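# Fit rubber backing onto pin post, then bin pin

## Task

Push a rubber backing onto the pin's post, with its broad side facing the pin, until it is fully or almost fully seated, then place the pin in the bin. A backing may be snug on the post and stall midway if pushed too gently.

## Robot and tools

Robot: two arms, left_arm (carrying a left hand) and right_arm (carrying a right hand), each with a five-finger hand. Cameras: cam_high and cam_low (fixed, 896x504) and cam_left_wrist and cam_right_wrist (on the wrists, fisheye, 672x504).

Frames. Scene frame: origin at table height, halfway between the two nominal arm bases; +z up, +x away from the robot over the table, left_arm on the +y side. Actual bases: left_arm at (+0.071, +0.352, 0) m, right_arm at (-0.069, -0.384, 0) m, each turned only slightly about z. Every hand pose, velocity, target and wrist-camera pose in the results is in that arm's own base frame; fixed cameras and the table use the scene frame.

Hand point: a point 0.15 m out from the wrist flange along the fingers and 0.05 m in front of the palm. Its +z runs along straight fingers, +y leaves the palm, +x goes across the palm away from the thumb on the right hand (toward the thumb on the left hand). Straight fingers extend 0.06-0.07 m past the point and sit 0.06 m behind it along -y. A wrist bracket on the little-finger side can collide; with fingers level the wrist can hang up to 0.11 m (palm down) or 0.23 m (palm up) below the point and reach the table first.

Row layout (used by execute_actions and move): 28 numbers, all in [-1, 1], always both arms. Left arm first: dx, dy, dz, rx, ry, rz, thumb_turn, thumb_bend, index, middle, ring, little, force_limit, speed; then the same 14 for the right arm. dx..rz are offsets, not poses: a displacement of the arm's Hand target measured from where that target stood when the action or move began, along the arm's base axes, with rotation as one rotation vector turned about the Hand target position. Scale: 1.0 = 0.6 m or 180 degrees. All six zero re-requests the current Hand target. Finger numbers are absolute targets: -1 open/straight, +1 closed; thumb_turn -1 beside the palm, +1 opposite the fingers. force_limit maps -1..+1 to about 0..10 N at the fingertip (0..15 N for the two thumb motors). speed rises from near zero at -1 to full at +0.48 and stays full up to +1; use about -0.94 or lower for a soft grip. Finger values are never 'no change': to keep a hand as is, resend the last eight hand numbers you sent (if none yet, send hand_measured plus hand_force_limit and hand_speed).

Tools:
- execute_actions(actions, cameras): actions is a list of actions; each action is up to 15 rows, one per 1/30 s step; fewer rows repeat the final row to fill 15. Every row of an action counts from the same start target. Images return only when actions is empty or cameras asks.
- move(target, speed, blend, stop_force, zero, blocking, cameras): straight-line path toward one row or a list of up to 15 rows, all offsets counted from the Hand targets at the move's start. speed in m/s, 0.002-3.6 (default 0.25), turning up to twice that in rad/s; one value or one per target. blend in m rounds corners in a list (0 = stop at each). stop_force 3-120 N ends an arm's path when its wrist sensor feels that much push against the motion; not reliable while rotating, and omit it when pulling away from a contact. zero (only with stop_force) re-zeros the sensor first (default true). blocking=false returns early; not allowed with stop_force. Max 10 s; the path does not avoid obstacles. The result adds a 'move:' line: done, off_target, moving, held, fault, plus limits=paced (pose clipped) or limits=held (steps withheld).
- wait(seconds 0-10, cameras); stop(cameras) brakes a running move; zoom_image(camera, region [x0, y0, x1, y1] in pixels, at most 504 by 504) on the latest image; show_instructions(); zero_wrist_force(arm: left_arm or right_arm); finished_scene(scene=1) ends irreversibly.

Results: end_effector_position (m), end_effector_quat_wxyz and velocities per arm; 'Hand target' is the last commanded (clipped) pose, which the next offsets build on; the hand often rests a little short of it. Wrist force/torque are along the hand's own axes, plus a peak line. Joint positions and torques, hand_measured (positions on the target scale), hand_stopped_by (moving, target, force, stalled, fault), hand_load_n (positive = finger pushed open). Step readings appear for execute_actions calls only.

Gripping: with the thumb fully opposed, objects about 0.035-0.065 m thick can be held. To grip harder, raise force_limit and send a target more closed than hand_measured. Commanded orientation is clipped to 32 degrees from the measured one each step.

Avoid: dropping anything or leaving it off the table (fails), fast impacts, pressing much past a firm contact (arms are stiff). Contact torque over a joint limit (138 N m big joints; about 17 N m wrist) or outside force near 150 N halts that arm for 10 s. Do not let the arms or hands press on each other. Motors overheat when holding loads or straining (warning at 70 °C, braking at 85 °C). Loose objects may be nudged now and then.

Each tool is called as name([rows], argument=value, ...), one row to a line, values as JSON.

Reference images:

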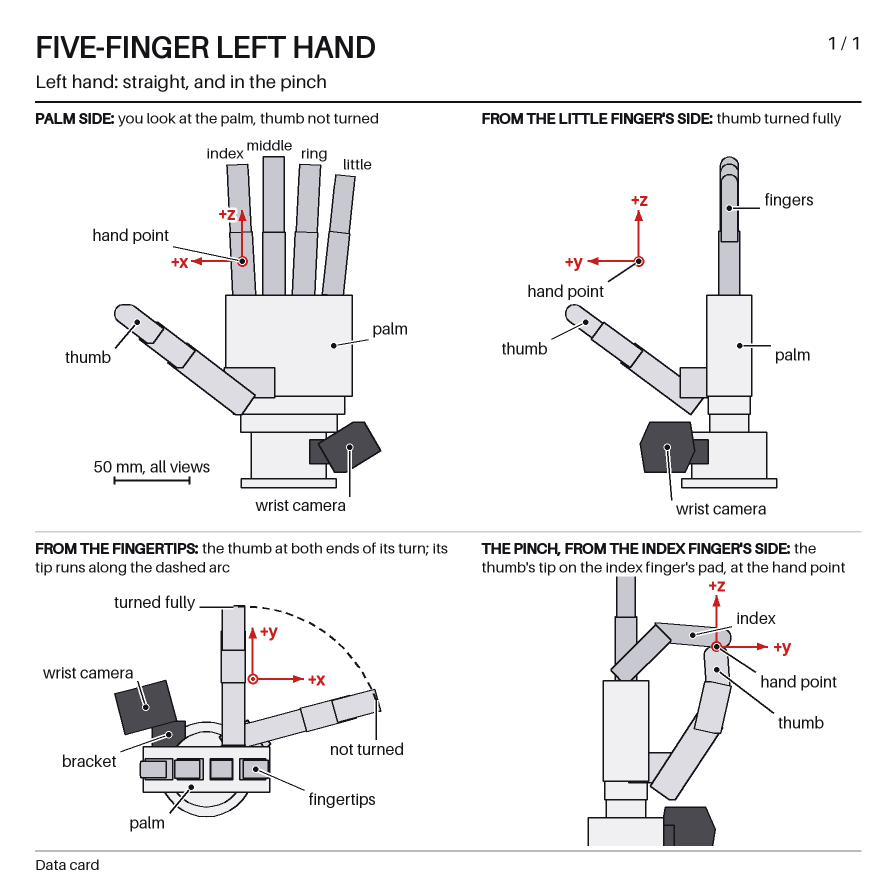

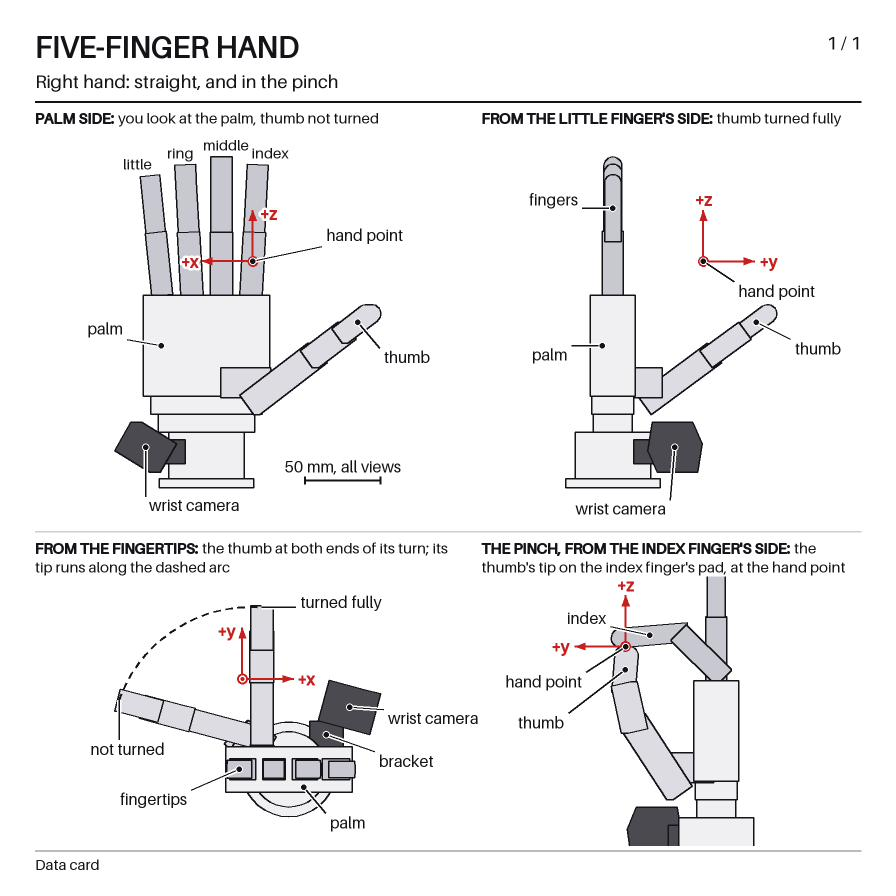

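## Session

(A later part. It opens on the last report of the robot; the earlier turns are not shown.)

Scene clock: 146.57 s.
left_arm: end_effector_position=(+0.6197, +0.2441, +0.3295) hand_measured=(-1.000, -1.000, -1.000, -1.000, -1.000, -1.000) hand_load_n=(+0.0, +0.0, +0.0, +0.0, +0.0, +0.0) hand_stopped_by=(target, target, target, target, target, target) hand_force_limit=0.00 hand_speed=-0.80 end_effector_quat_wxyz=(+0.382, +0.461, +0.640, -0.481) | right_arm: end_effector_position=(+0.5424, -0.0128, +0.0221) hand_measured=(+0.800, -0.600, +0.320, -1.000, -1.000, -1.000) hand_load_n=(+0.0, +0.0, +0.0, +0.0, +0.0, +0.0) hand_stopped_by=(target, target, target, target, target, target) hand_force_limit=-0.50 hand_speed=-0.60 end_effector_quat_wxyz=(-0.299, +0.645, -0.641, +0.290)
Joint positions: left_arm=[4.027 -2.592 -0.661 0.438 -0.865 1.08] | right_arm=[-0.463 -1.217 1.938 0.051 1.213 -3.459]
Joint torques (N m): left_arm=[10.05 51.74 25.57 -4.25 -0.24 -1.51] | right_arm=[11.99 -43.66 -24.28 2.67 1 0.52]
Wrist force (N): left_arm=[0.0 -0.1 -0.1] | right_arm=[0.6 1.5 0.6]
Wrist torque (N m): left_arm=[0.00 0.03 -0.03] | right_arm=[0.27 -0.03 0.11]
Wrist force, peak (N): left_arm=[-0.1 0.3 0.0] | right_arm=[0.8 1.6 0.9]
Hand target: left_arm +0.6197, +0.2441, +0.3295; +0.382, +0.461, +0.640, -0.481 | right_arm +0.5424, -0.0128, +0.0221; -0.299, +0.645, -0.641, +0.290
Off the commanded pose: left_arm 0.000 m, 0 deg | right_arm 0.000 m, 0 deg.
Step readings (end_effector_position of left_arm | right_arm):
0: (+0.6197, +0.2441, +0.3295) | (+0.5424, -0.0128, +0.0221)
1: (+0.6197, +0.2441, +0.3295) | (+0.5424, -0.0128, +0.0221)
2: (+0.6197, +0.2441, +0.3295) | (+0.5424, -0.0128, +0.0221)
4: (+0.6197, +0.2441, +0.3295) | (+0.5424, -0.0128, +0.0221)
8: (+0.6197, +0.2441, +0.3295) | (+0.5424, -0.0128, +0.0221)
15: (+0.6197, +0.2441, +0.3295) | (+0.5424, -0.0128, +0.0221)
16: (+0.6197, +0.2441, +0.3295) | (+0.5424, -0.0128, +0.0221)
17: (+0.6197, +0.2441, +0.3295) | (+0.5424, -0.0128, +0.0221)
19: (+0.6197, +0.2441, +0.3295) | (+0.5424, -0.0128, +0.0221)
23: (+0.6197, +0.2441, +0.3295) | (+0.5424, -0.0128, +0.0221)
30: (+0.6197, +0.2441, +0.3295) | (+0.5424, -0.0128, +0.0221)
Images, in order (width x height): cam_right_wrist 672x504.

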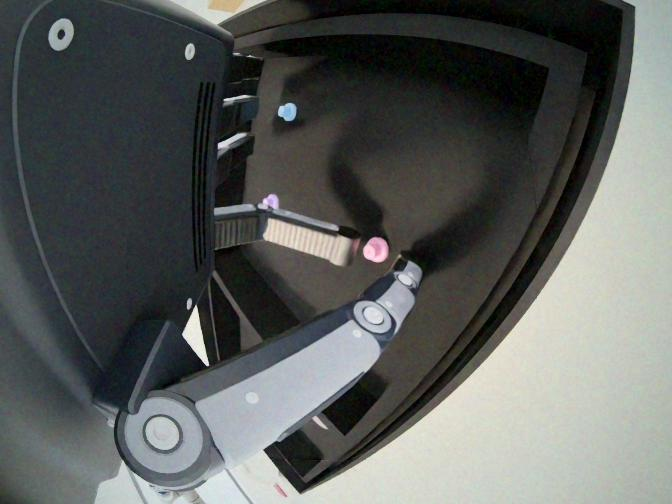

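move([
  [0,0,0,0,0,0,-1,-1,-1,-1,-1,-1,0,-0.8,0,0,0.05,0,0,0,0.8,-0.6,0.32,-1,-1,-1,-0.5,-0.6],
  [0,0,0,0,0,0,-1,-1,-1,-1,-1,-1,0,-0.8,0.0077,0,0.045,0,0.0833,0,0.8,-0.5,0.38,0.6,1,1,-0.5,0.2],
], speed=0.2, blend=[0.01,0], cameras=["cam_right_wrist","cam_low"])

zoom_image(camera="cam_right_wrist", region=[310, 150, 490, 310])

Scene clock: 161.20 s.
left_arm: end_effector_position=(+0.6197, +0.2441, +0.3295) hand_measured=(-1.000, -1.000, -1.000, -1.000, -1.000, -1.000) hand_load_n=(+0.0, +0.0, +0.0, +0.0, +0.0, +0.0) hand_stopped_by=(target, target, target, target, target, target) hand_force_limit=0.00 hand_speed=-0.80 end_effector_quat_wxyz=(+0.382, +0.461, +0.640, -0.481) | right_arm: end_effector_position=(+0.5470, -0.0128, +0.0491) hand_measured=(+0.800, -0.500, +0.380, +0.600, +1.000, +1.000) hand_load_n=(+0.0, +0.0, +0.0, +0.0, +0.0, +0.0) hand_stopped_by=(target, target, target, target, target, target) hand_force_limit=-0.50 hand_speed=0.20 end_effector_quat_wxyz=(-0.212, +0.677, -0.674, +0.203)
Joint positions: left_arm=[4.027 -2.592 -0.661 0.438 -0.865 1.08] | right_arm=[-0.397 -1.114 1.655 0.475 1.339 -3.477]
Joint torques (N m): left_arm=[9.13 52.48 25.24 -4.3 -0.45 -1.59] | right_arm=[11.36 -23.92 -24.66 2.72 1.02 -1.36]
Wrist force (N): left_arm=[-0.1 -0.1 -0.1] | right_arm=[0.4 1.3 0.8]
Wrist torque (N m): left_arm=[0.00 0.03 -0.03] | right_arm=[0.27 -0.03 0.05]
Wrist force, peak (N): left_arm=[-0.3 0.3 0.1] | right_arm=[0.7 2.5 1.2]
Hand target: left_arm +0.6197, +0.2441, +0.3295; +0.382, +0.461, +0.640, -0.481 | right_arm +0.5470, -0.0128, +0.0491; -0.212, +0.677, -0.674, +0.203
Off the commanded pose: left_arm 0.000 m, 0 deg | right_arm 0.000 m, 0 deg.
move: done
Images, in order (width x height): cam_low 896x504, cam_right_wrist 672x504.

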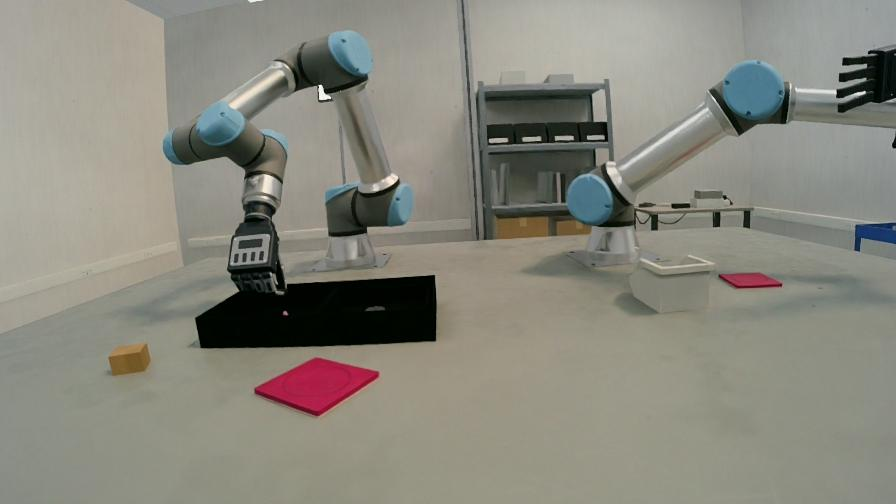

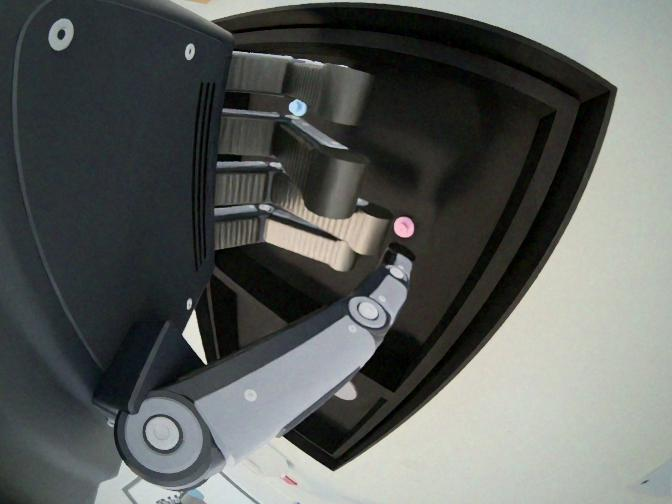

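Scaled by 2.800 from the camera's 672x504 image, which has a finer 960x720 frame.

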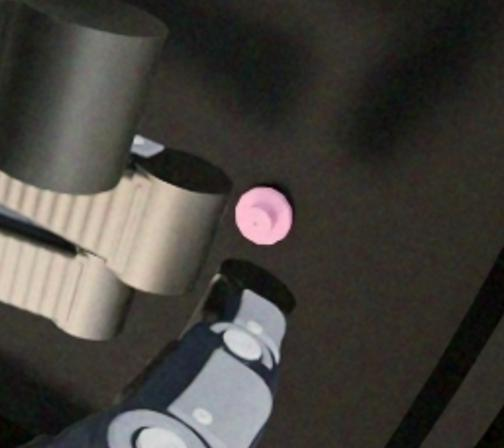

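move(target=[0,0,0,0,0,0,-1,-1,-1,-1,-1,-1,0,-0.8,-0.0023,-0.003,-0.0408,0,0,0,0.8,-0.5,0.38,0.6,1,1,-0.5,0.2], speed=0.1, cameras=["cam_right_wrist"])

zoom_image(camera="cam_right_wrist", region=[310, 170, 450, 290])

Scene clock: 164.83 s.
left_arm: end_effector_position=(+0.6197, +0.2441, +0.3295) hand_measured=(-1.000, -1.000, -1.000, -1.000, -1.000, -1.000) hand_load_n=(+0.0, +0.0, +0.0, +0.0, +0.0, +0.0) hand_stopped_by=(target, target, target, target, target, target) hand_force_limit=0.00 hand_speed=-0.80 end_effector_quat_wxyz=(+0.382, +0.461, +0.640, -0.481) | right_arm: end_effector_position=(+0.5456, -0.0146, +0.0247) hand_measured=(+0.800, -0.500, +0.380, +0.600, +1.000, +1.000) hand_load_n=(+0.0, +0.0, +0.0, +0.0, +0.0, +0.5) hand_stopped_by=(target, target, target, target, target, target) hand_force_limit=-0.50 hand_speed=0.20 end_effector_quat_wxyz=(-0.212, +0.677, -0.674, +0.203)
Joint positions: left_arm=[4.027 -2.592 -0.661 0.438 -0.865 1.08] | right_arm=[-0.402 -1.085 1.683 0.418 1.336 -3.481]
Joint torques (N m): left_arm=[8.35 52.37 25.65 -4.32 -0.21 -1.24] | right_arm=[-8.88 -23.13 -3.41 -0.66 -0.81 -1.25]
Wrist force (N): left_arm=[-0.2 0.0 0.0] | right_arm=[0.7 1.1 0.9]
Wrist torque (N m): left_arm=[0.00 0.05 -0.04] | right_arm=[0.24 -0.08 0.08]
Wrist force, peak (N): left_arm=[-0.3 0.2 0.2] | right_arm=[0.8 1.5 1.1]
Hand target: left_arm +0.6197, +0.2441, +0.3295; +0.382, +0.461, +0.640, -0.481 | right_arm +0.5456, -0.0146, +0.0246; -0.212, +0.677, -0.674, +0.203
Off the commanded pose: left_arm 0.000 m, 0 deg | right_arm 0.000 m, 0 deg.
move: done
Images, in order (width x height): cam_right_wrist 672x504.

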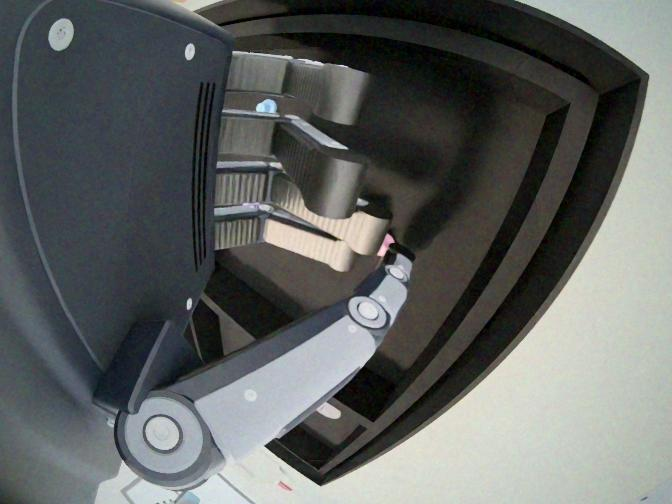

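Scaled by 3.600 from the camera's 672x504 image, which has a finer 960x720 frame.

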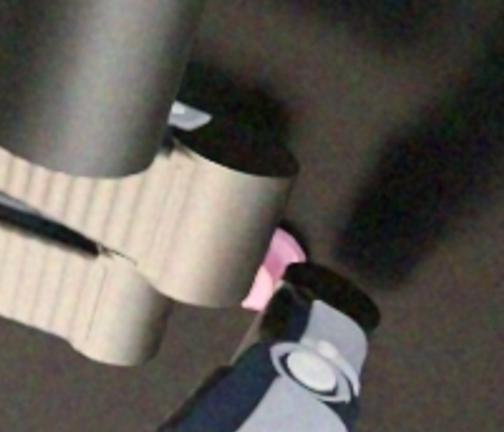

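move([
  [0,0,0,0,0,0,-1,-1,-1,-1,-1,-1,0,-0.8,0.0025,0.001,0,0,0,0,0.8,-0.64,0.38,0.6,1,1,-0.5,0.2],
  [0,0,0,0,0,0,-1,-1,-1,-1,-1,-1,0,-0.8,0.0025,0.001,-0.028,0,0,0,0.8,-0.64,0.38,0.6,1,1,-0.5,0.2],
], speed=0.012, stop_force=3, cameras=["cam_right_wrist"])

zoom_image(camera="cam_right_wrist", region=[310, 170, 450, 290])

Scene clock: 171.03 s.
left_arm: end_effector_position=(+0.6197, +0.2441, +0.3295) hand_measured=(-1.000, -1.000, -1.000, -1.000, -1.000, -1.000) hand_load_n=(+0.0, +0.0, +0.0, +0.0, +0.0, +0.0) hand_stopped_by=(target, target, target, target, target, target) hand_force_limit=0.00 hand_speed=-0.80 end_effector_quat_wxyz=(+0.382, +0.461, +0.640, -0.481) | right_arm: end_effector_position=(+0.5471, -0.0140, +0.0122) hand_measured=(+0.800, -0.640, +0.380, +0.600, +1.000, +1.000) hand_load_n=(+0.0, +0.0, +0.0, +0.5, +0.0, +0.0) hand_stopped_by=(target, target, target, target, target, target) hand_force_limit=-0.50 hand_speed=0.20 end_effector_quat_wxyz=(-0.212, +0.677, -0.674, +0.203)
Joint positions: left_arm=[4.027 -2.592 -0.661 0.438 -0.865 1.08] | right_arm=[-0.4 -1.065 1.69 0.392 1.338 -3.479]
Joint torques (N m): left_arm=[9.21 52.12 26.05 -4.22 -0.24 -1.35] | right_arm=[9.63 -47.99 -24.32 3.68 1.08 1.06]
Wrist force (N): left_arm=[0.0 0.1 -0.1] | right_arm=[0.3 -0.8 -1.5]
Wrist torque (N m): left_arm=[0.03 0.03 -0.03] | right_arm=[0.11 0.00 0.03]
Wrist force, peak (N): left_arm=[-0.4 0.1 -0.1] | right_arm=[0.4 -6.3 -6.9]
Hand target: left_arm +0.6197, +0.2441, +0.3295; +0.382, +0.461, +0.640, -0.481 | right_arm +0.5471, -0.0140, +0.0122; -0.212, +0.677, -0.674, +0.203 (not the last commanded pose)
Off the commanded pose: left_arm 0.000 m, 0 deg | right_arm 0.004 m, 0 deg.
move: contact (right_arm); path passed 1 of 2 targets
Images, in order (width x height): cam_right_wrist 672x504.

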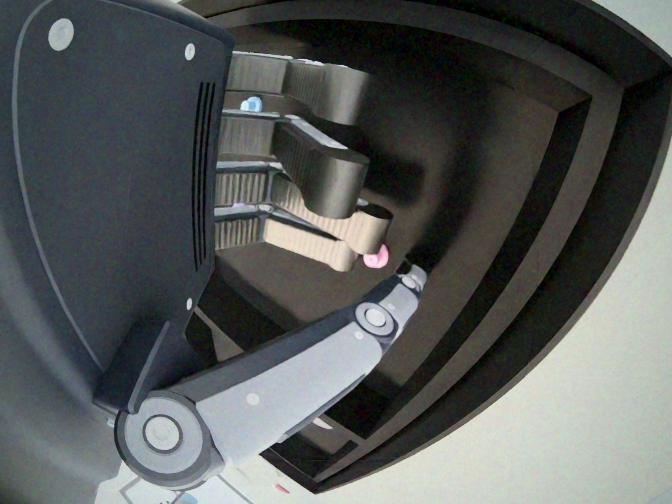

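Scaled by 3.600 from the camera's 672x504 image, which has a finer 960x720 frame.

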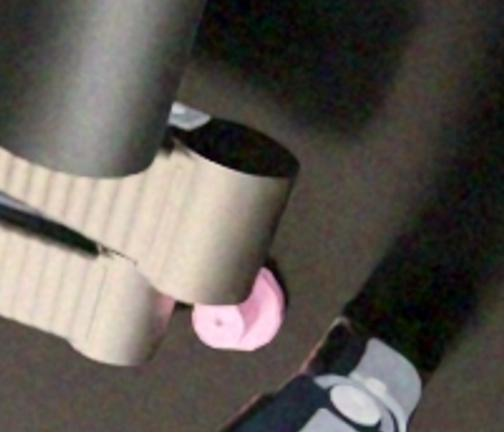

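move([
  [0,0,0,0,0,0,-1,-1,-1,-1,-1,-1,0,-0.8,0,0,0.0027,0,0,0,0.8,-0.64,0.38,0.6,1,1,-0.5,0.2],
  [0,0,0,0,0,0,-1,-1,-1,-1,-1,-1,0,-0.8,-0.004,0,0.0027,0,0,0,0.8,0.0,0.38,0.6,1,1,-0.6,-0.88],
], speed=0.03, cameras=["cam_right_wrist"])

zoom_image(camera="cam_right_wrist", region=[310, 170, 450, 290])

Scene clock: 178.13 s.
left_arm: end_effector_position=(+0.6197, +0.2441, +0.3295) hand_measured=(-1.000, -1.000, -1.000, -1.000, -1.000, -1.000) hand_load_n=(+0.0, +0.0, +0.0, +0.0, +0.0, +0.0) hand_stopped_by=(target, target, target, target, target, target) hand_force_limit=0.00 hand_speed=-0.80 end_effector_quat_wxyz=(+0.382, +0.461, +0.640, -0.481) | right_arm: end_effector_position=(+0.5447, -0.0140, +0.0138) hand_measured=(+0.800, -0.402, +0.380, +0.600, +1.000, +1.000) hand_load_n=(+0.0, +3.5, +1.0, +0.0, +0.0, +0.5) hand_stopped_by=(target, force, target, target, target, target) hand_force_limit=-0.60 hand_speed=-0.88 end_effector_quat_wxyz=(-0.212, +0.677, -0.674, +0.203)
Joint positions: left_arm=[4.027 -2.592 -0.661 0.438 -0.865 1.08] | right_arm=[-0.402 -1.072 1.696 0.393 1.336 -3.481]
Joint torques (N m): left_arm=[8.59 52.83 23.62 -4.13 -0.27 -1.31] | right_arm=[-9.48 -49.91 -2.99 -0.41 -0.84 -0.99]
Wrist force (N): left_arm=[-0.2 0.1 -0.1] | right_arm=[0.6 1.0 0.3]
Wrist torque (N m): left_arm=[0.03 0.05 -0.05] | right_arm=[0.24 -0.07 0.07]
Wrist force, peak (N): left_arm=[-0.4 0.2 0.0] | right_arm=[0.4 1.5 1.2]
Hand target: left_arm +0.6197, +0.2441, +0.3295; +0.382, +0.461, +0.640, -0.481 | right_arm +0.5447, -0.0140, +0.0138; -0.212, +0.677, -0.674, +0.203
Off the commanded pose: left_arm 0.000 m, 0 deg | right_arm 0.000 m, 0 deg.
move: done
Images, in order (width x height): cam_right_wrist 672x504.

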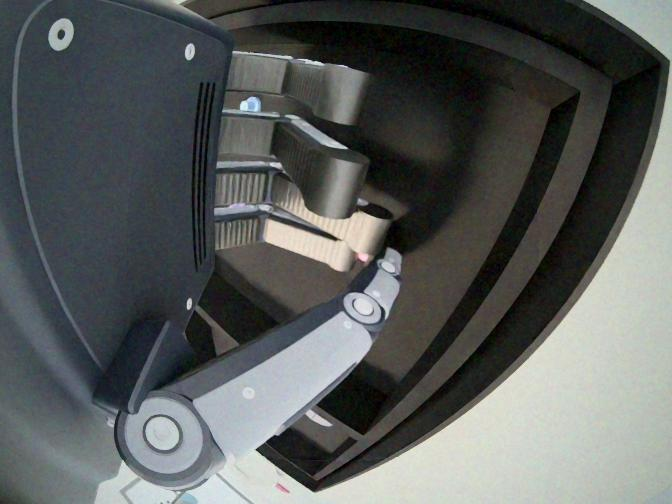

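Scaled by 3.600 from the camera's 672x504 image, which has a finer 960x720 frame.

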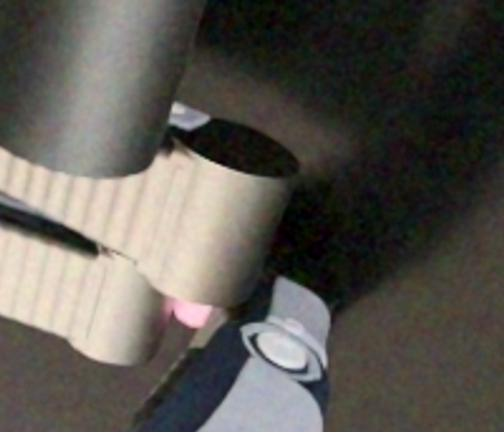

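move([
  [0,0,0,0,0,0,-1,-1,-1,-1,-1,-1,0,-0.8,0,0,0,0,0,0,0.8,0.05,0.38,0.6,1,1,-0.2,-0.9],
  [0,0,0,0,0,0,-1,-1,-1,-1,-1,-1,0,-0.8,0,0,0.09,0,0,0,0.8,0.05,0.38,0.6,1,1,-0.2,-0.9],
], speed=0.08, cameras=["cam_right_wrist", "cam_low", "cam_high"])

zoom_image(camera="cam_right_wrist", region=[310, 170, 450, 290])

zoom_image(camera="cam_low", region=[200, 190, 340, 320])

Scene clock: 180.87 s.
left_arm: end_effector_position=(+0.6197, +0.2441, +0.3295) hand_measured=(-1.000, -1.000, -1.000, -1.000, -1.000, -1.000) hand_load_n=(+0.0, +0.0, +0.0, +0.0, +0.0, +0.0) hand_stopped_by=(target, target, target, target, target, target) hand_force_limit=0.00 hand_speed=-0.80 end_effector_quat_wxyz=(+0.382, +0.461, +0.640, -0.481) | right_arm: end_effector_position=(+0.5447, -0.0140, +0.0678) hand_measured=(+0.800, -0.390, +0.380, +0.600, +1.000, +1.000) hand_load_n=(+0.0, +0.0, +0.0, +0.0, +0.0, +0.0) hand_stopped_by=(target, force, target, target, target, target) hand_force_limit=-0.20 hand_speed=-0.90 end_effector_quat_wxyz=(-0.212, +0.677, -0.674, +0.203)
Joint positions: left_arm=[4.027 -2.592 -0.661 0.438 -0.865 1.08] | right_arm=[-0.402 -1.14 1.64 0.516 1.336 -3.481]
Joint torques (N m): left_arm=[9.26 52.76 24.49 -4.07 -0.28 -1.3] | right_arm=[6.97 -49.24 -27.21 3.81 -0.55 -0.96]
Wrist force (N): left_arm=[-0.2 0.0 0.0] | right_arm=[0.4 1.4 0.9]
Wrist torque (N m): left_arm=[0.01 0.05 -0.04] | right_arm=[0.29 -0.05 0.06]
Wrist force, peak (N): left_arm=[-0.3 0.1 -0.2] | right_arm=[0.4 1.6 1.0]
Hand target: left_arm +0.6197, +0.2441, +0.3295; +0.382, +0.461, +0.640, -0.481 | right_arm +0.5447, -0.0140, +0.0678; -0.212, +0.677, -0.674, +0.203
Off the commanded pose: left_arm 0.000 m, 0 deg | right_arm 0.000 m, 0 deg.
move: done
Images, in order (width x height): cam_high 896x504, cam_low 896x504, cam_right_wrist 672x504.

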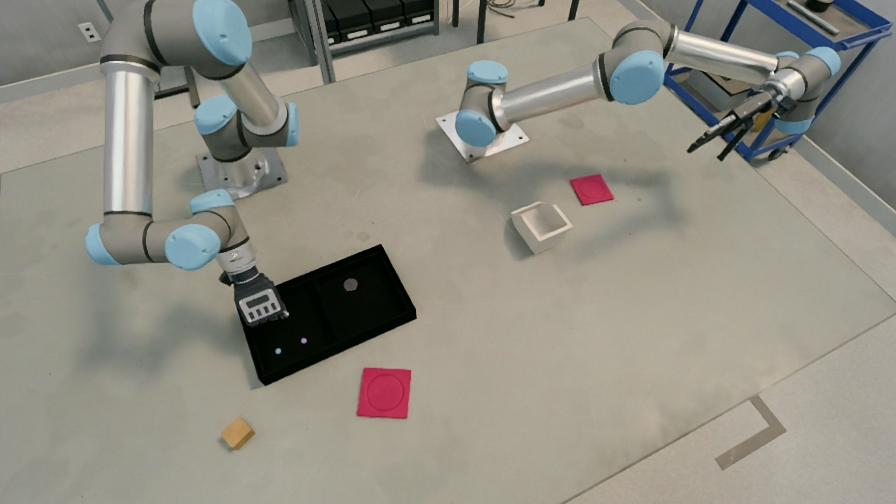

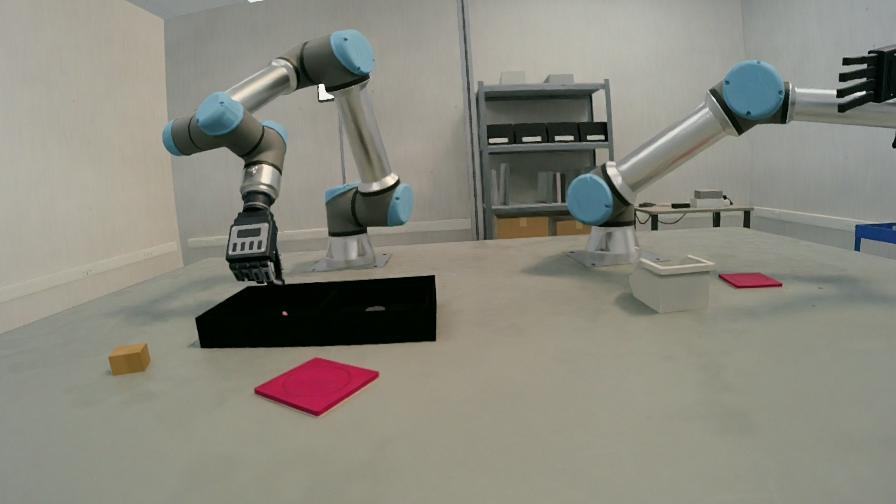

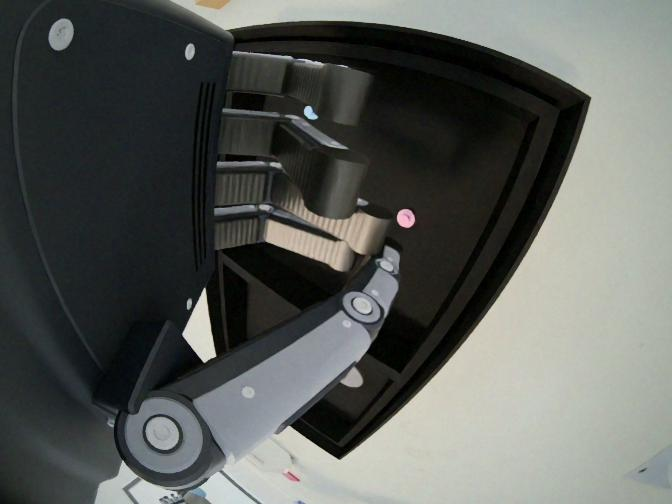

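Scaled by 3.600 from the camera's 672x504 image, which has a finer 960x720 frame.

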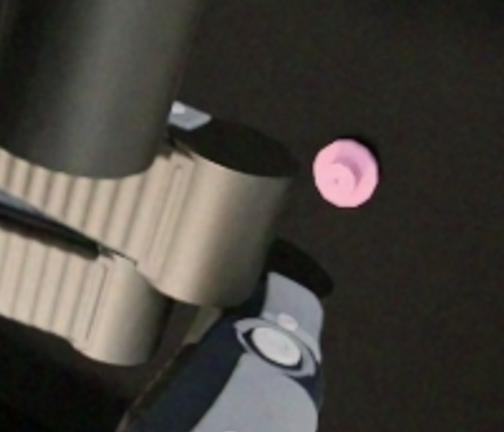

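Scaled by 3.600.

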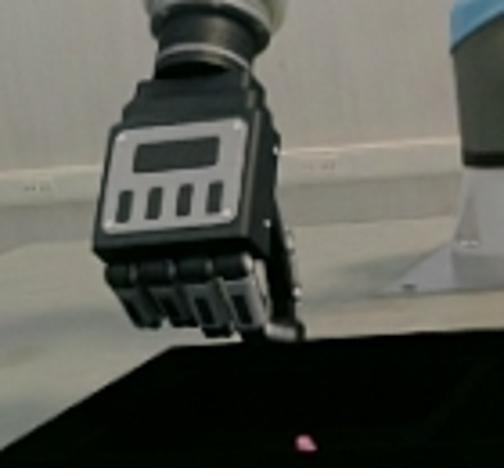

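move([
  [0,0,0,0,0,0,-1,-1,-1,-1,-1,-1,0,-0.8,0.0075,-0.0035,0,0,0,0,0.8,-0.64,0.38,0.8,1,1,-0.5,0.2],
  [0,0,0,0,0,0,-1,-1,-1,-1,-1,-1,0,-0.8,0.0075,-0.0035,-0.072,0,0,0,0.8,-0.64,0.38,0.8,1,1,-0.5,0.2],
], speed=0.1, cameras=["cam_right_wrist"])

zoom_image(camera="cam_right_wrist", region=[310, 170, 450, 290])

Scene clock: 199.77 s.
left_arm: end_effector_position=(+0.6197, +0.2441, +0.3295) hand_measured=(-1.000, -1.000, -1.000, -1.000, -1.000, -1.000) hand_load_n=(+0.0, +0.0, +0.0, +0.0, +0.0, +0.0) hand_stopped_by=(target, target, target, target, target, target) hand_force_limit=0.00 hand_speed=-0.80 end_effector_quat_wxyz=(+0.382, +0.461, +0.640, -0.481) | right_arm: end_effector_position=(+0.5492, -0.0161, +0.0247) hand_measured=(+0.800, -0.640, +0.380, +0.800, +1.000, +1.000) hand_load_n=(+0.0, +0.0, +0.0, +0.0, +0.0, +0.0) hand_stopped_by=(target, target, target, target, target, target) hand_force_limit=-0.50 hand_speed=0.20 end_effector_quat_wxyz=(-0.212, +0.677, -0.674, +0.204)
Joint positions: left_arm=[4.027 -2.592 -0.661 0.438 -0.865 1.08] | right_arm=[-0.402 -1.078 1.671 0.423 1.336 -3.481]
Joint torques (N m): left_arm=[9.07 52.96 24.55 -4.07 -0.38 -1.27] | right_arm=[3.56 -23.42 -2.97 -0.49 -0.45 1.16]
Wrist force (N): left_arm=[-0.1 0.2 -0.1] | right_arm=[0.5 1.3 0.9]
Wrist torque (N m): left_arm=[0.04 0.04 -0.04] | right_arm=[0.28 -0.05 0.07]
Wrist force, peak (N): left_arm=[-0.4 -0.1 0.1] | right_arm=[0.7 1.7 1.3]
Hand target: left_arm +0.6197, +0.2441, +0.3295; +0.382, +0.461, +0.640, -0.481 | right_arm +0.5492, -0.0161, +0.0246; -0.212, +0.677, -0.674, +0.203
Off the commanded pose: left_arm 0.000 m, 0 deg | right_arm 0.000 m, 0 deg.
move: done
Images, in order (width x height): cam_right_wrist 672x504.

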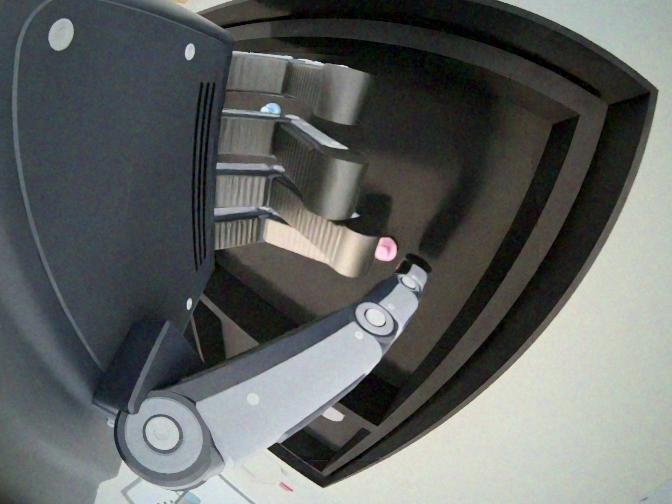

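Scaled by 3.600 from the camera's 672x504 image, which has a finer 960x720 frame.

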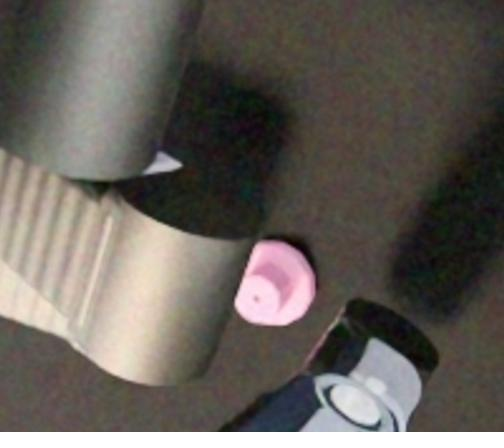

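move([
  [0,0,0,0,0,0,-1,-1,-1,-1,-1,-1,0,-0.8,-0.005,0.0012,0,0,0,0,0.8,-0.64,0.38,0.55,1,1,-0.5,0.2],
  [0,0,0,0,0,0,-1,-1,-1,-1,-1,-1,0,-0.8,-0.005,0.0012,-0.028,0,0,0,0.8,-0.64,0.38,0.55,1,1,-0.5,0.2],
], speed=0.012, stop_force=3, cameras=["cam_right_wrist"])

zoom_image(camera="cam_right_wrist", region=[310, 170, 450, 290])

Scene clock: 203.97 s.
left_arm: end_effector_position=(+0.6197, +0.2441, +0.3295) hand_measured=(-1.000, -1.000, -1.000, -1.000, -1.000, -1.000) hand_load_n=(+0.0, +0.0, +0.0, +0.0, +0.0, +0.0) hand_stopped_by=(target, target, target, target, target, target) hand_force_limit=0.00 hand_speed=-0.80 end_effector_quat_wxyz=(+0.382, +0.461, +0.640, -0.481) | right_arm: end_effector_position=(+0.5462, -0.0153, +0.0122) hand_measured=(+0.800, -0.640, +0.380, +0.550, +1.000, +1.000) hand_load_n=(+0.0, +0.0, +0.0, +0.0, +0.0, +0.0) hand_stopped_by=(target, target, target, target, target, target) hand_force_limit=-0.50 hand_speed=0.20 end_effector_quat_wxyz=(-0.212, +0.677, -0.674, +0.203)
Joint positions: left_arm=[4.027 -2.592 -0.661 0.438 -0.865 1.08] | right_arm=[-0.403 -1.067 1.692 0.391 1.336 -3.482]
Joint torques (N m): left_arm=[9.28 52.11 23.83 -4.19 -0.18 -1.19] | right_arm=[-8.71 -48.45 -24.68 3.61 -0.84 -1.55]
Wrist force (N): left_arm=[-0.1 0.1 -0.1] | right_arm=[0.1 -0.6 -1.4]
Wrist torque (N m): left_arm=[0.04 0.03 -0.04] | right_arm=[0.13 0.01 0.04]
Wrist force, peak (N): left_arm=[-0.1 0.0 0.3] | right_arm=[-0.1 -6.5 -7.0]
Hand target: left_arm +0.6197, +0.2441, +0.3295; +0.382, +0.461, +0.640, -0.481 | right_arm +0.5462, -0.0153, +0.0122; -0.212, +0.677, -0.674, +0.203 (not the last commanded pose)
Off the commanded pose: left_arm 0.000 m, 0 deg | right_arm 0.004 m, 0 deg.
move: contact (right_arm); path passed 1 of 2 targets
Images, in order (width x height): cam_right_wrist 672x504.

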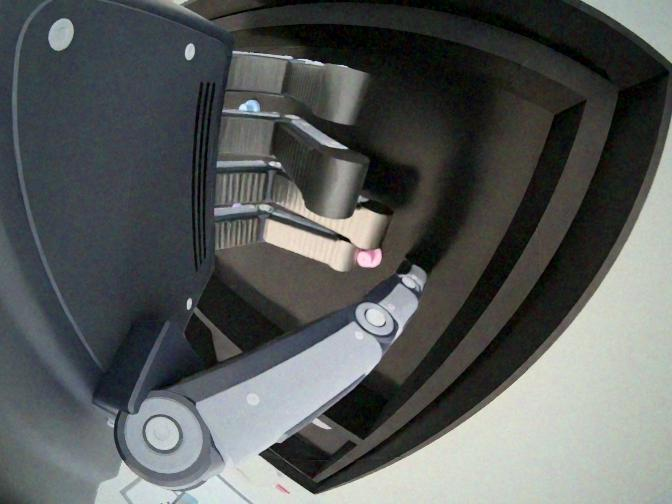

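Scaled by 3.600 from the camera's 672x504 image, which has a finer 960x720 frame.

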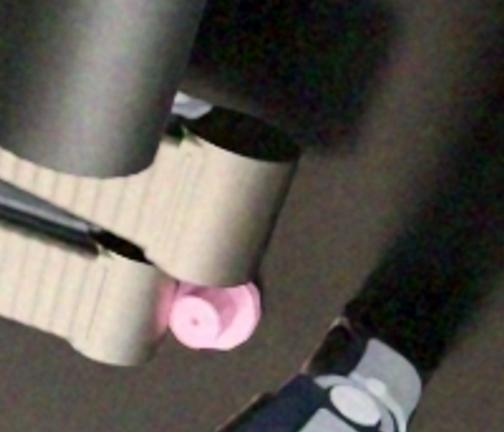

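move(target=[0,0,0,0,0,0,-1,-1,-1,-1,-1,-1,0,-0.8,0,0,0,0,0,0,0.8,0.0,0.38,0.55,1,1,-0.3,-0.88], speed=0.03, cameras=["cam_right_wrist"])

zoom_image(camera="cam_right_wrist", region=[310, 170, 450, 290])

Scene clock: 206.30 s.
left_arm: end_effector_position=(+0.6197, +0.2441, +0.3295) hand_measured=(-1.000, -1.000, -1.000, -1.000, -1.000, -1.000) hand_load_n=(+0.0, +0.0, +0.0, +0.0, +0.0, +0.0) hand_stopped_by=(target, target, target, target, target, target) hand_force_limit=0.00 hand_speed=-0.80 end_effector_quat_wxyz=(+0.382, +0.461, +0.640, -0.481) | right_arm: end_effector_position=(+0.5462, -0.0154, +0.0123) hand_measured=(+0.800, -0.420, +0.380, +0.550, +1.000, +1.000) hand_load_n=(-0.5, +5.0, +1.0, +0.0, +0.0, +0.0) hand_stopped_by=(target, force, target, target, target, target) hand_force_limit=-0.30 hand_speed=-0.88 end_effector_quat_wxyz=(-0.212, +0.677, -0.674, +0.203)
Joint positions: left_arm=[4.027 -2.592 -0.661 0.438 -0.865 1.08] | right_arm=[-0.403 -1.067 1.692 0.391 1.336 -3.482]
Joint torques (N m): left_arm=[8.91 52.67 23.58 -4.18 -0.25 -1.28] | right_arm=[-7.51 -45.66 -24.6 -0.98 -0.65 -1.4]
Wrist force (N): left_arm=[-0.2 0.1 0.0] | right_arm=[0.5 0.4 -1.6]
Wrist torque (N m): left_arm=[0.03 0.06 -0.05] | right_arm=[0.17 -0.02 0.04]
Wrist force, peak (N): left_arm=[-0.2 0.3 -0.1] | right_arm=[0.4 -1.1 -6.0]
Hand target: left_arm +0.6197, +0.2441, +0.3295; +0.382, +0.461, +0.640, -0.481 | right_arm +0.5462, -0.0153, +0.0122; -0.212, +0.677, -0.674, +0.203
Off the commanded pose: left_arm 0.000 m, 0 deg | right_arm 0.000 m, 0 deg.
move: done
Images, in order (width x height): cam_right_wrist 672x504.

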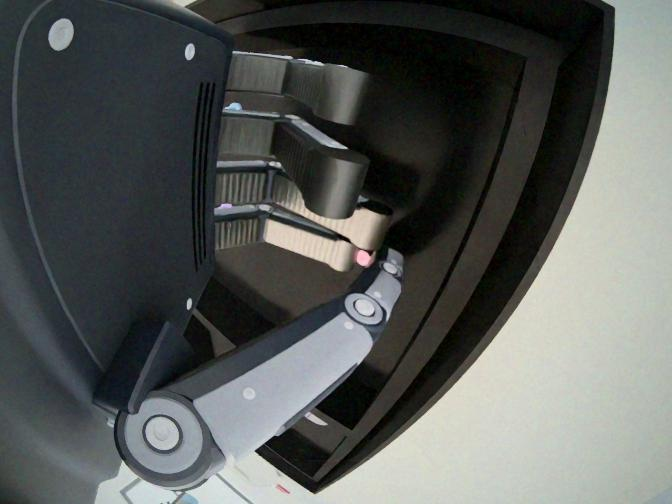

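Scaled by 3.600 from the camera's 672x504 image, which has a finer 960x720 frame.

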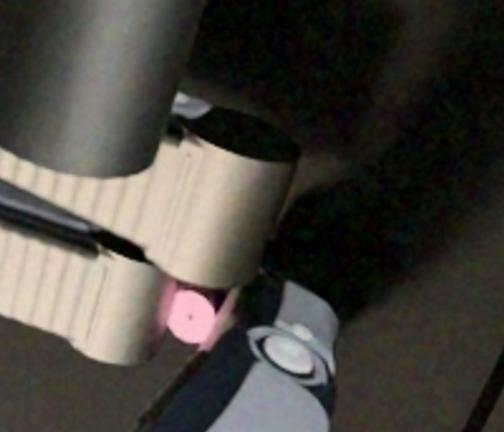

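move(target=[0,0,0,0,0,0,-1,-1,-1,-1,-1,-1,0,-0.8,0,0,0.025,0,0,0,0.8,0.0,0.38,0.55,1,1,-0.3,-0.88], speed=0.03, cameras=["cam_right_wrist", "cam_high"])

zoom_image(camera="cam_right_wrist", region=[310, 170, 450, 290])

Scene clock: 208.37 s.
left_arm: end_effector_position=(+0.6197, +0.2441, +0.3295) hand_measured=(-1.000, -1.000, -1.000, -1.000, -1.000, -1.000) hand_load_n=(+0.0, +0.0, +0.0, +0.0, +0.0, +0.0) hand_stopped_by=(target, target, target, target, target, target) hand_force_limit=0.00 hand_speed=-0.80 end_effector_quat_wxyz=(+0.382, +0.461, +0.640, -0.481) | right_arm: end_effector_position=(+0.5462, -0.0153, +0.0272) hand_measured=(+0.800, -0.420, +0.380, +0.550, +1.000, +1.000) hand_load_n=(+0.0, +4.5, +1.5, +0.0, +0.0, +0.0) hand_stopped_by=(target, force, target, target, target, target) hand_force_limit=-0.30 hand_speed=-0.88 end_effector_quat_wxyz=(-0.212, +0.677, -0.674, +0.203)
Joint positions: left_arm=[4.027 -2.592 -0.661 0.438 -0.865 1.08] | right_arm=[-0.403 -1.087 1.679 0.425 1.336 -3.482]
Joint torques (N m): left_arm=[9.01 52.31 23.59 -4.06 -0.3 -1.09] | right_arm=[-4.22 -50.01 -25.26 3.83 -0.7 -0.35]
Wrist force (N): left_arm=[-0.1 0.1 -0.1] | right_arm=[0.4 1.0 0.9]
Wrist torque (N m): left_arm=[0.04 0.03 -0.04] | right_arm=[0.22 -0.04 0.06]
Wrist force, peak (N): left_arm=[-0.4 0.1 0.0] | right_arm=[0.9 0.3 -2.2]
Hand target: left_arm +0.6197, +0.2441, +0.3295; +0.382, +0.461, +0.640, -0.481 | right_arm +0.5462, -0.0153, +0.0272; -0.212, +0.677, -0.674, +0.203
Off the commanded pose: left_arm 0.000 m, 0 deg | right_arm 0.000 m, 0 deg.
move: done
Images, in order (width x height): cam_high 896x504, cam_right_wrist 672x504.

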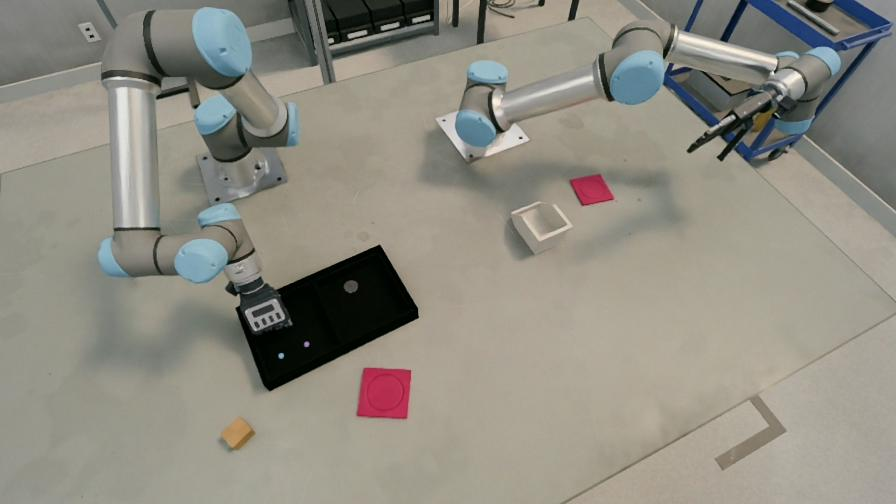

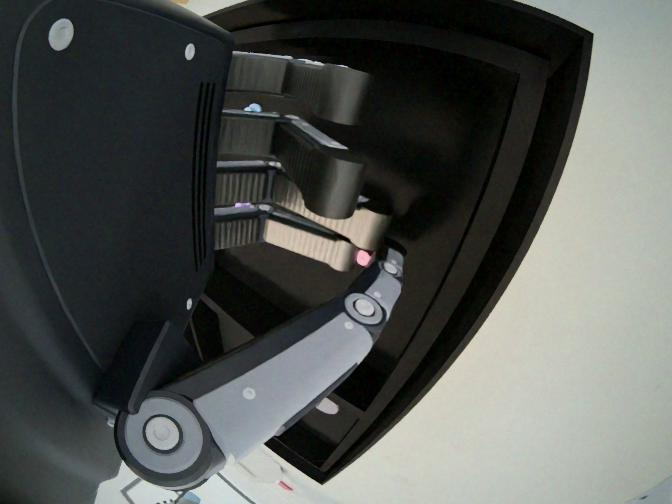

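Scaled by 3.600 from the camera's 672x504 image, which has a finer 960x720 frame.

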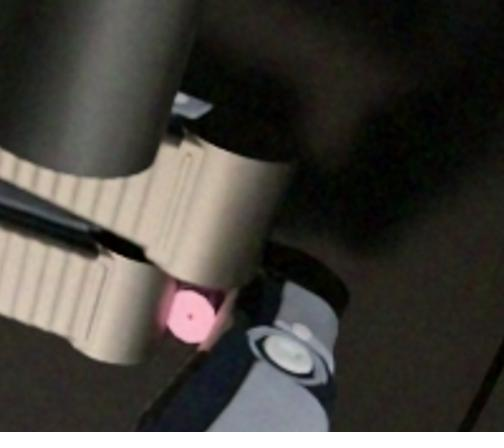

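zoom_image(camera="cam_right_wrist", region=[340, 230, 400, 280])

zoom_image(camera="cam_high", region=[230, 240, 430, 400])

Scaled by 8.400 from the camera's 672x504 image, which has a finer 960x720 frame.

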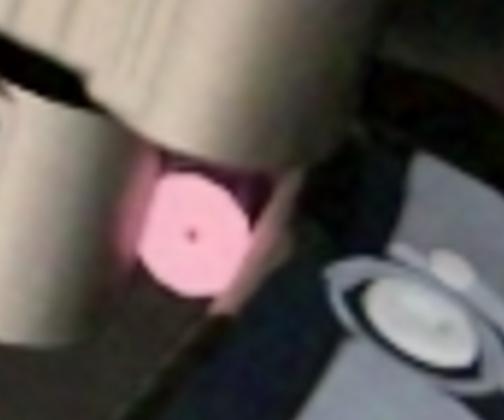

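Scaled by 2.520.

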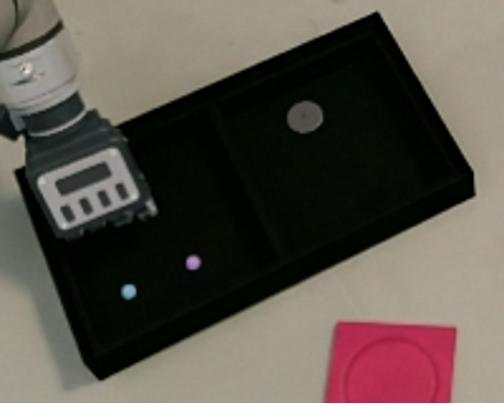

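move([
  [0,0,0,0,0,0,-1,-1,-1,-1,-1,-1,0,-0.8,0,0.02,0.105,0,0,0,0.8,0.0,0.38,0.55,1,1,-0.3,-0.88],
  [0,0,0,0,0,0,-1,-1,-1,-1,-1,-1,0,-0.8,0.0147,0.267,0.105,0,0,0,0.8,0.0,0.38,0.55,1,1,-0.3,-0.88],
], speed=0.15, blend=[0.03,0], cameras=["cam_right_wrist", "cam_high", "cam_low"])

zoom_image(camera="cam_right_wrist", region=[310, 170, 450, 290])

zoom_image(camera="cam_high", region=[280, 220, 420, 340])

Scene clock: 240.50 s.
left_arm: end_effector_position=(+0.6197, +0.2441, +0.3295) hand_measured=(-1.000, -1.000, -1.000, -1.000, -1.000, -1.000) hand_load_n=(+0.0, +0.0, +0.0, +0.0, +0.0, +0.0) hand_stopped_by=(target, target, target, target, target, target) hand_force_limit=0.00 hand_speed=-0.80 end_effector_quat_wxyz=(+0.382, +0.461, +0.640, -0.481) | right_arm: end_effector_position=(+0.5551, +0.1448, +0.0902) hand_measured=(+0.800, -0.420, +0.380, +0.550, +1.000, +1.000) hand_load_n=(+0.0, +4.0, +1.5, +0.0, +0.0, +0.0) hand_stopped_by=(target, force, target, target, target, target) hand_force_limit=-0.30 hand_speed=-0.88 end_effector_quat_wxyz=(-0.212, +0.677, -0.674, +0.203)
Joint positions: left_arm=[4.027 -2.592 -0.661 0.438 -0.865 1.08] | right_arm=[-0.049 -1.127 1.546 0.556 1.53 -3.183]
Joint torques (N m): left_arm=[8.83 52.78 24.01 -4.21 -0.34 -1.12] | right_arm=[11.27 -24.07 -27.82 3.69 1.38 1.67]
Wrist force (N): left_arm=[-0.2 0.2 0.0] | right_arm=[0.5 1.0 0.7]
Wrist torque (N m): left_arm=[0.04 0.05 -0.05] | right_arm=[0.26 -0.02 -0.08]
Wrist force, peak (N): left_arm=[-0.2 0.3 0.1] | right_arm=[0.4 2.0 1.5]
Hand target: left_arm +0.6197, +0.2441, +0.3295; +0.382, +0.461, +0.640, -0.481 | right_arm +0.5551, +0.1449, +0.0902; -0.212, +0.677, -0.674, +0.203
Off the commanded pose: left_arm 0.000 m, 0 deg | right_arm 0.000 m, 0 deg.
move: done
Images, in order (width x height): cam_high 896x504, cam_low 896x504, cam_right_wrist 672x504.

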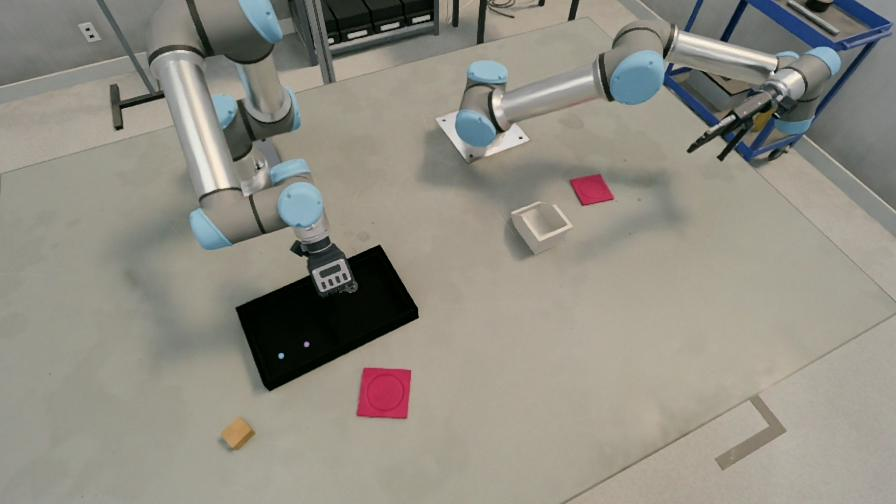

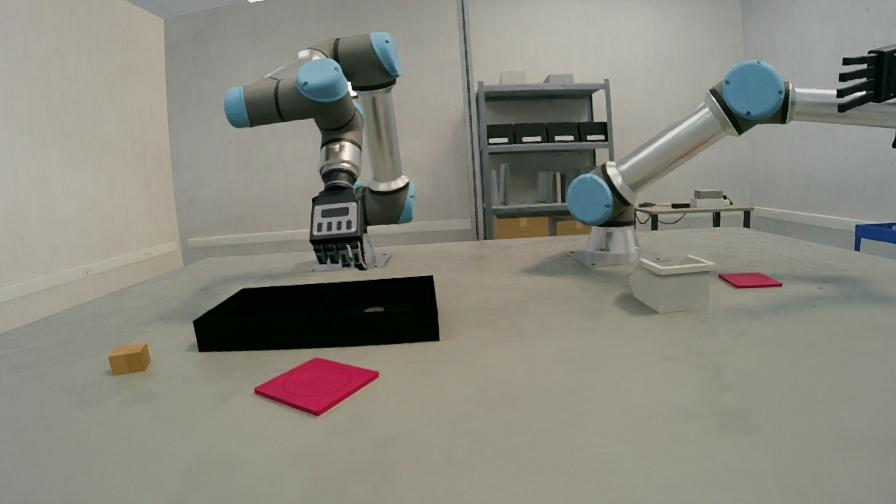

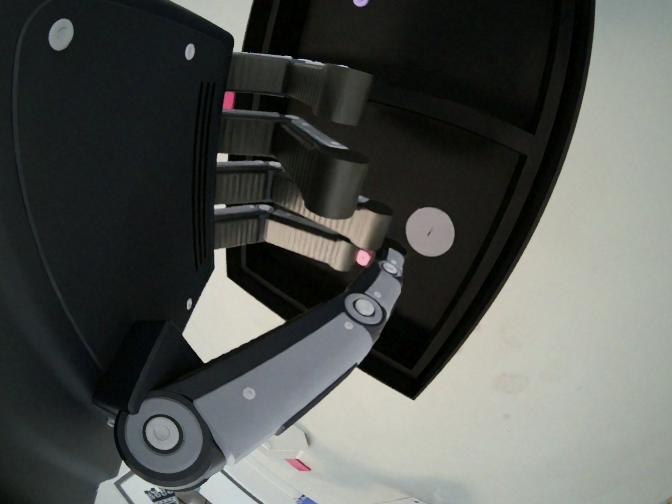

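Scaled by 3.600 from the camera's 672x504 image, which has a finer 960x720 frame.

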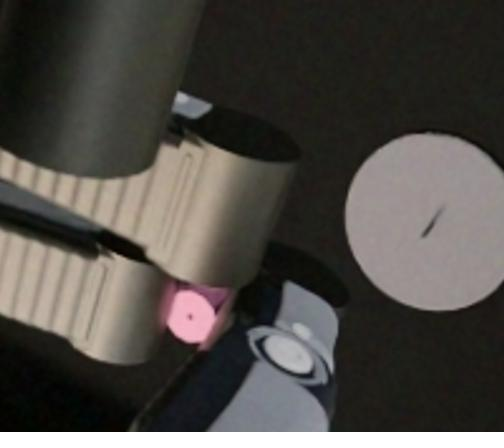

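Scaled by 3.600.

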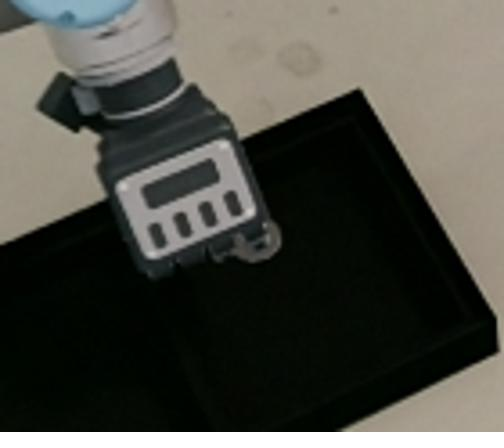

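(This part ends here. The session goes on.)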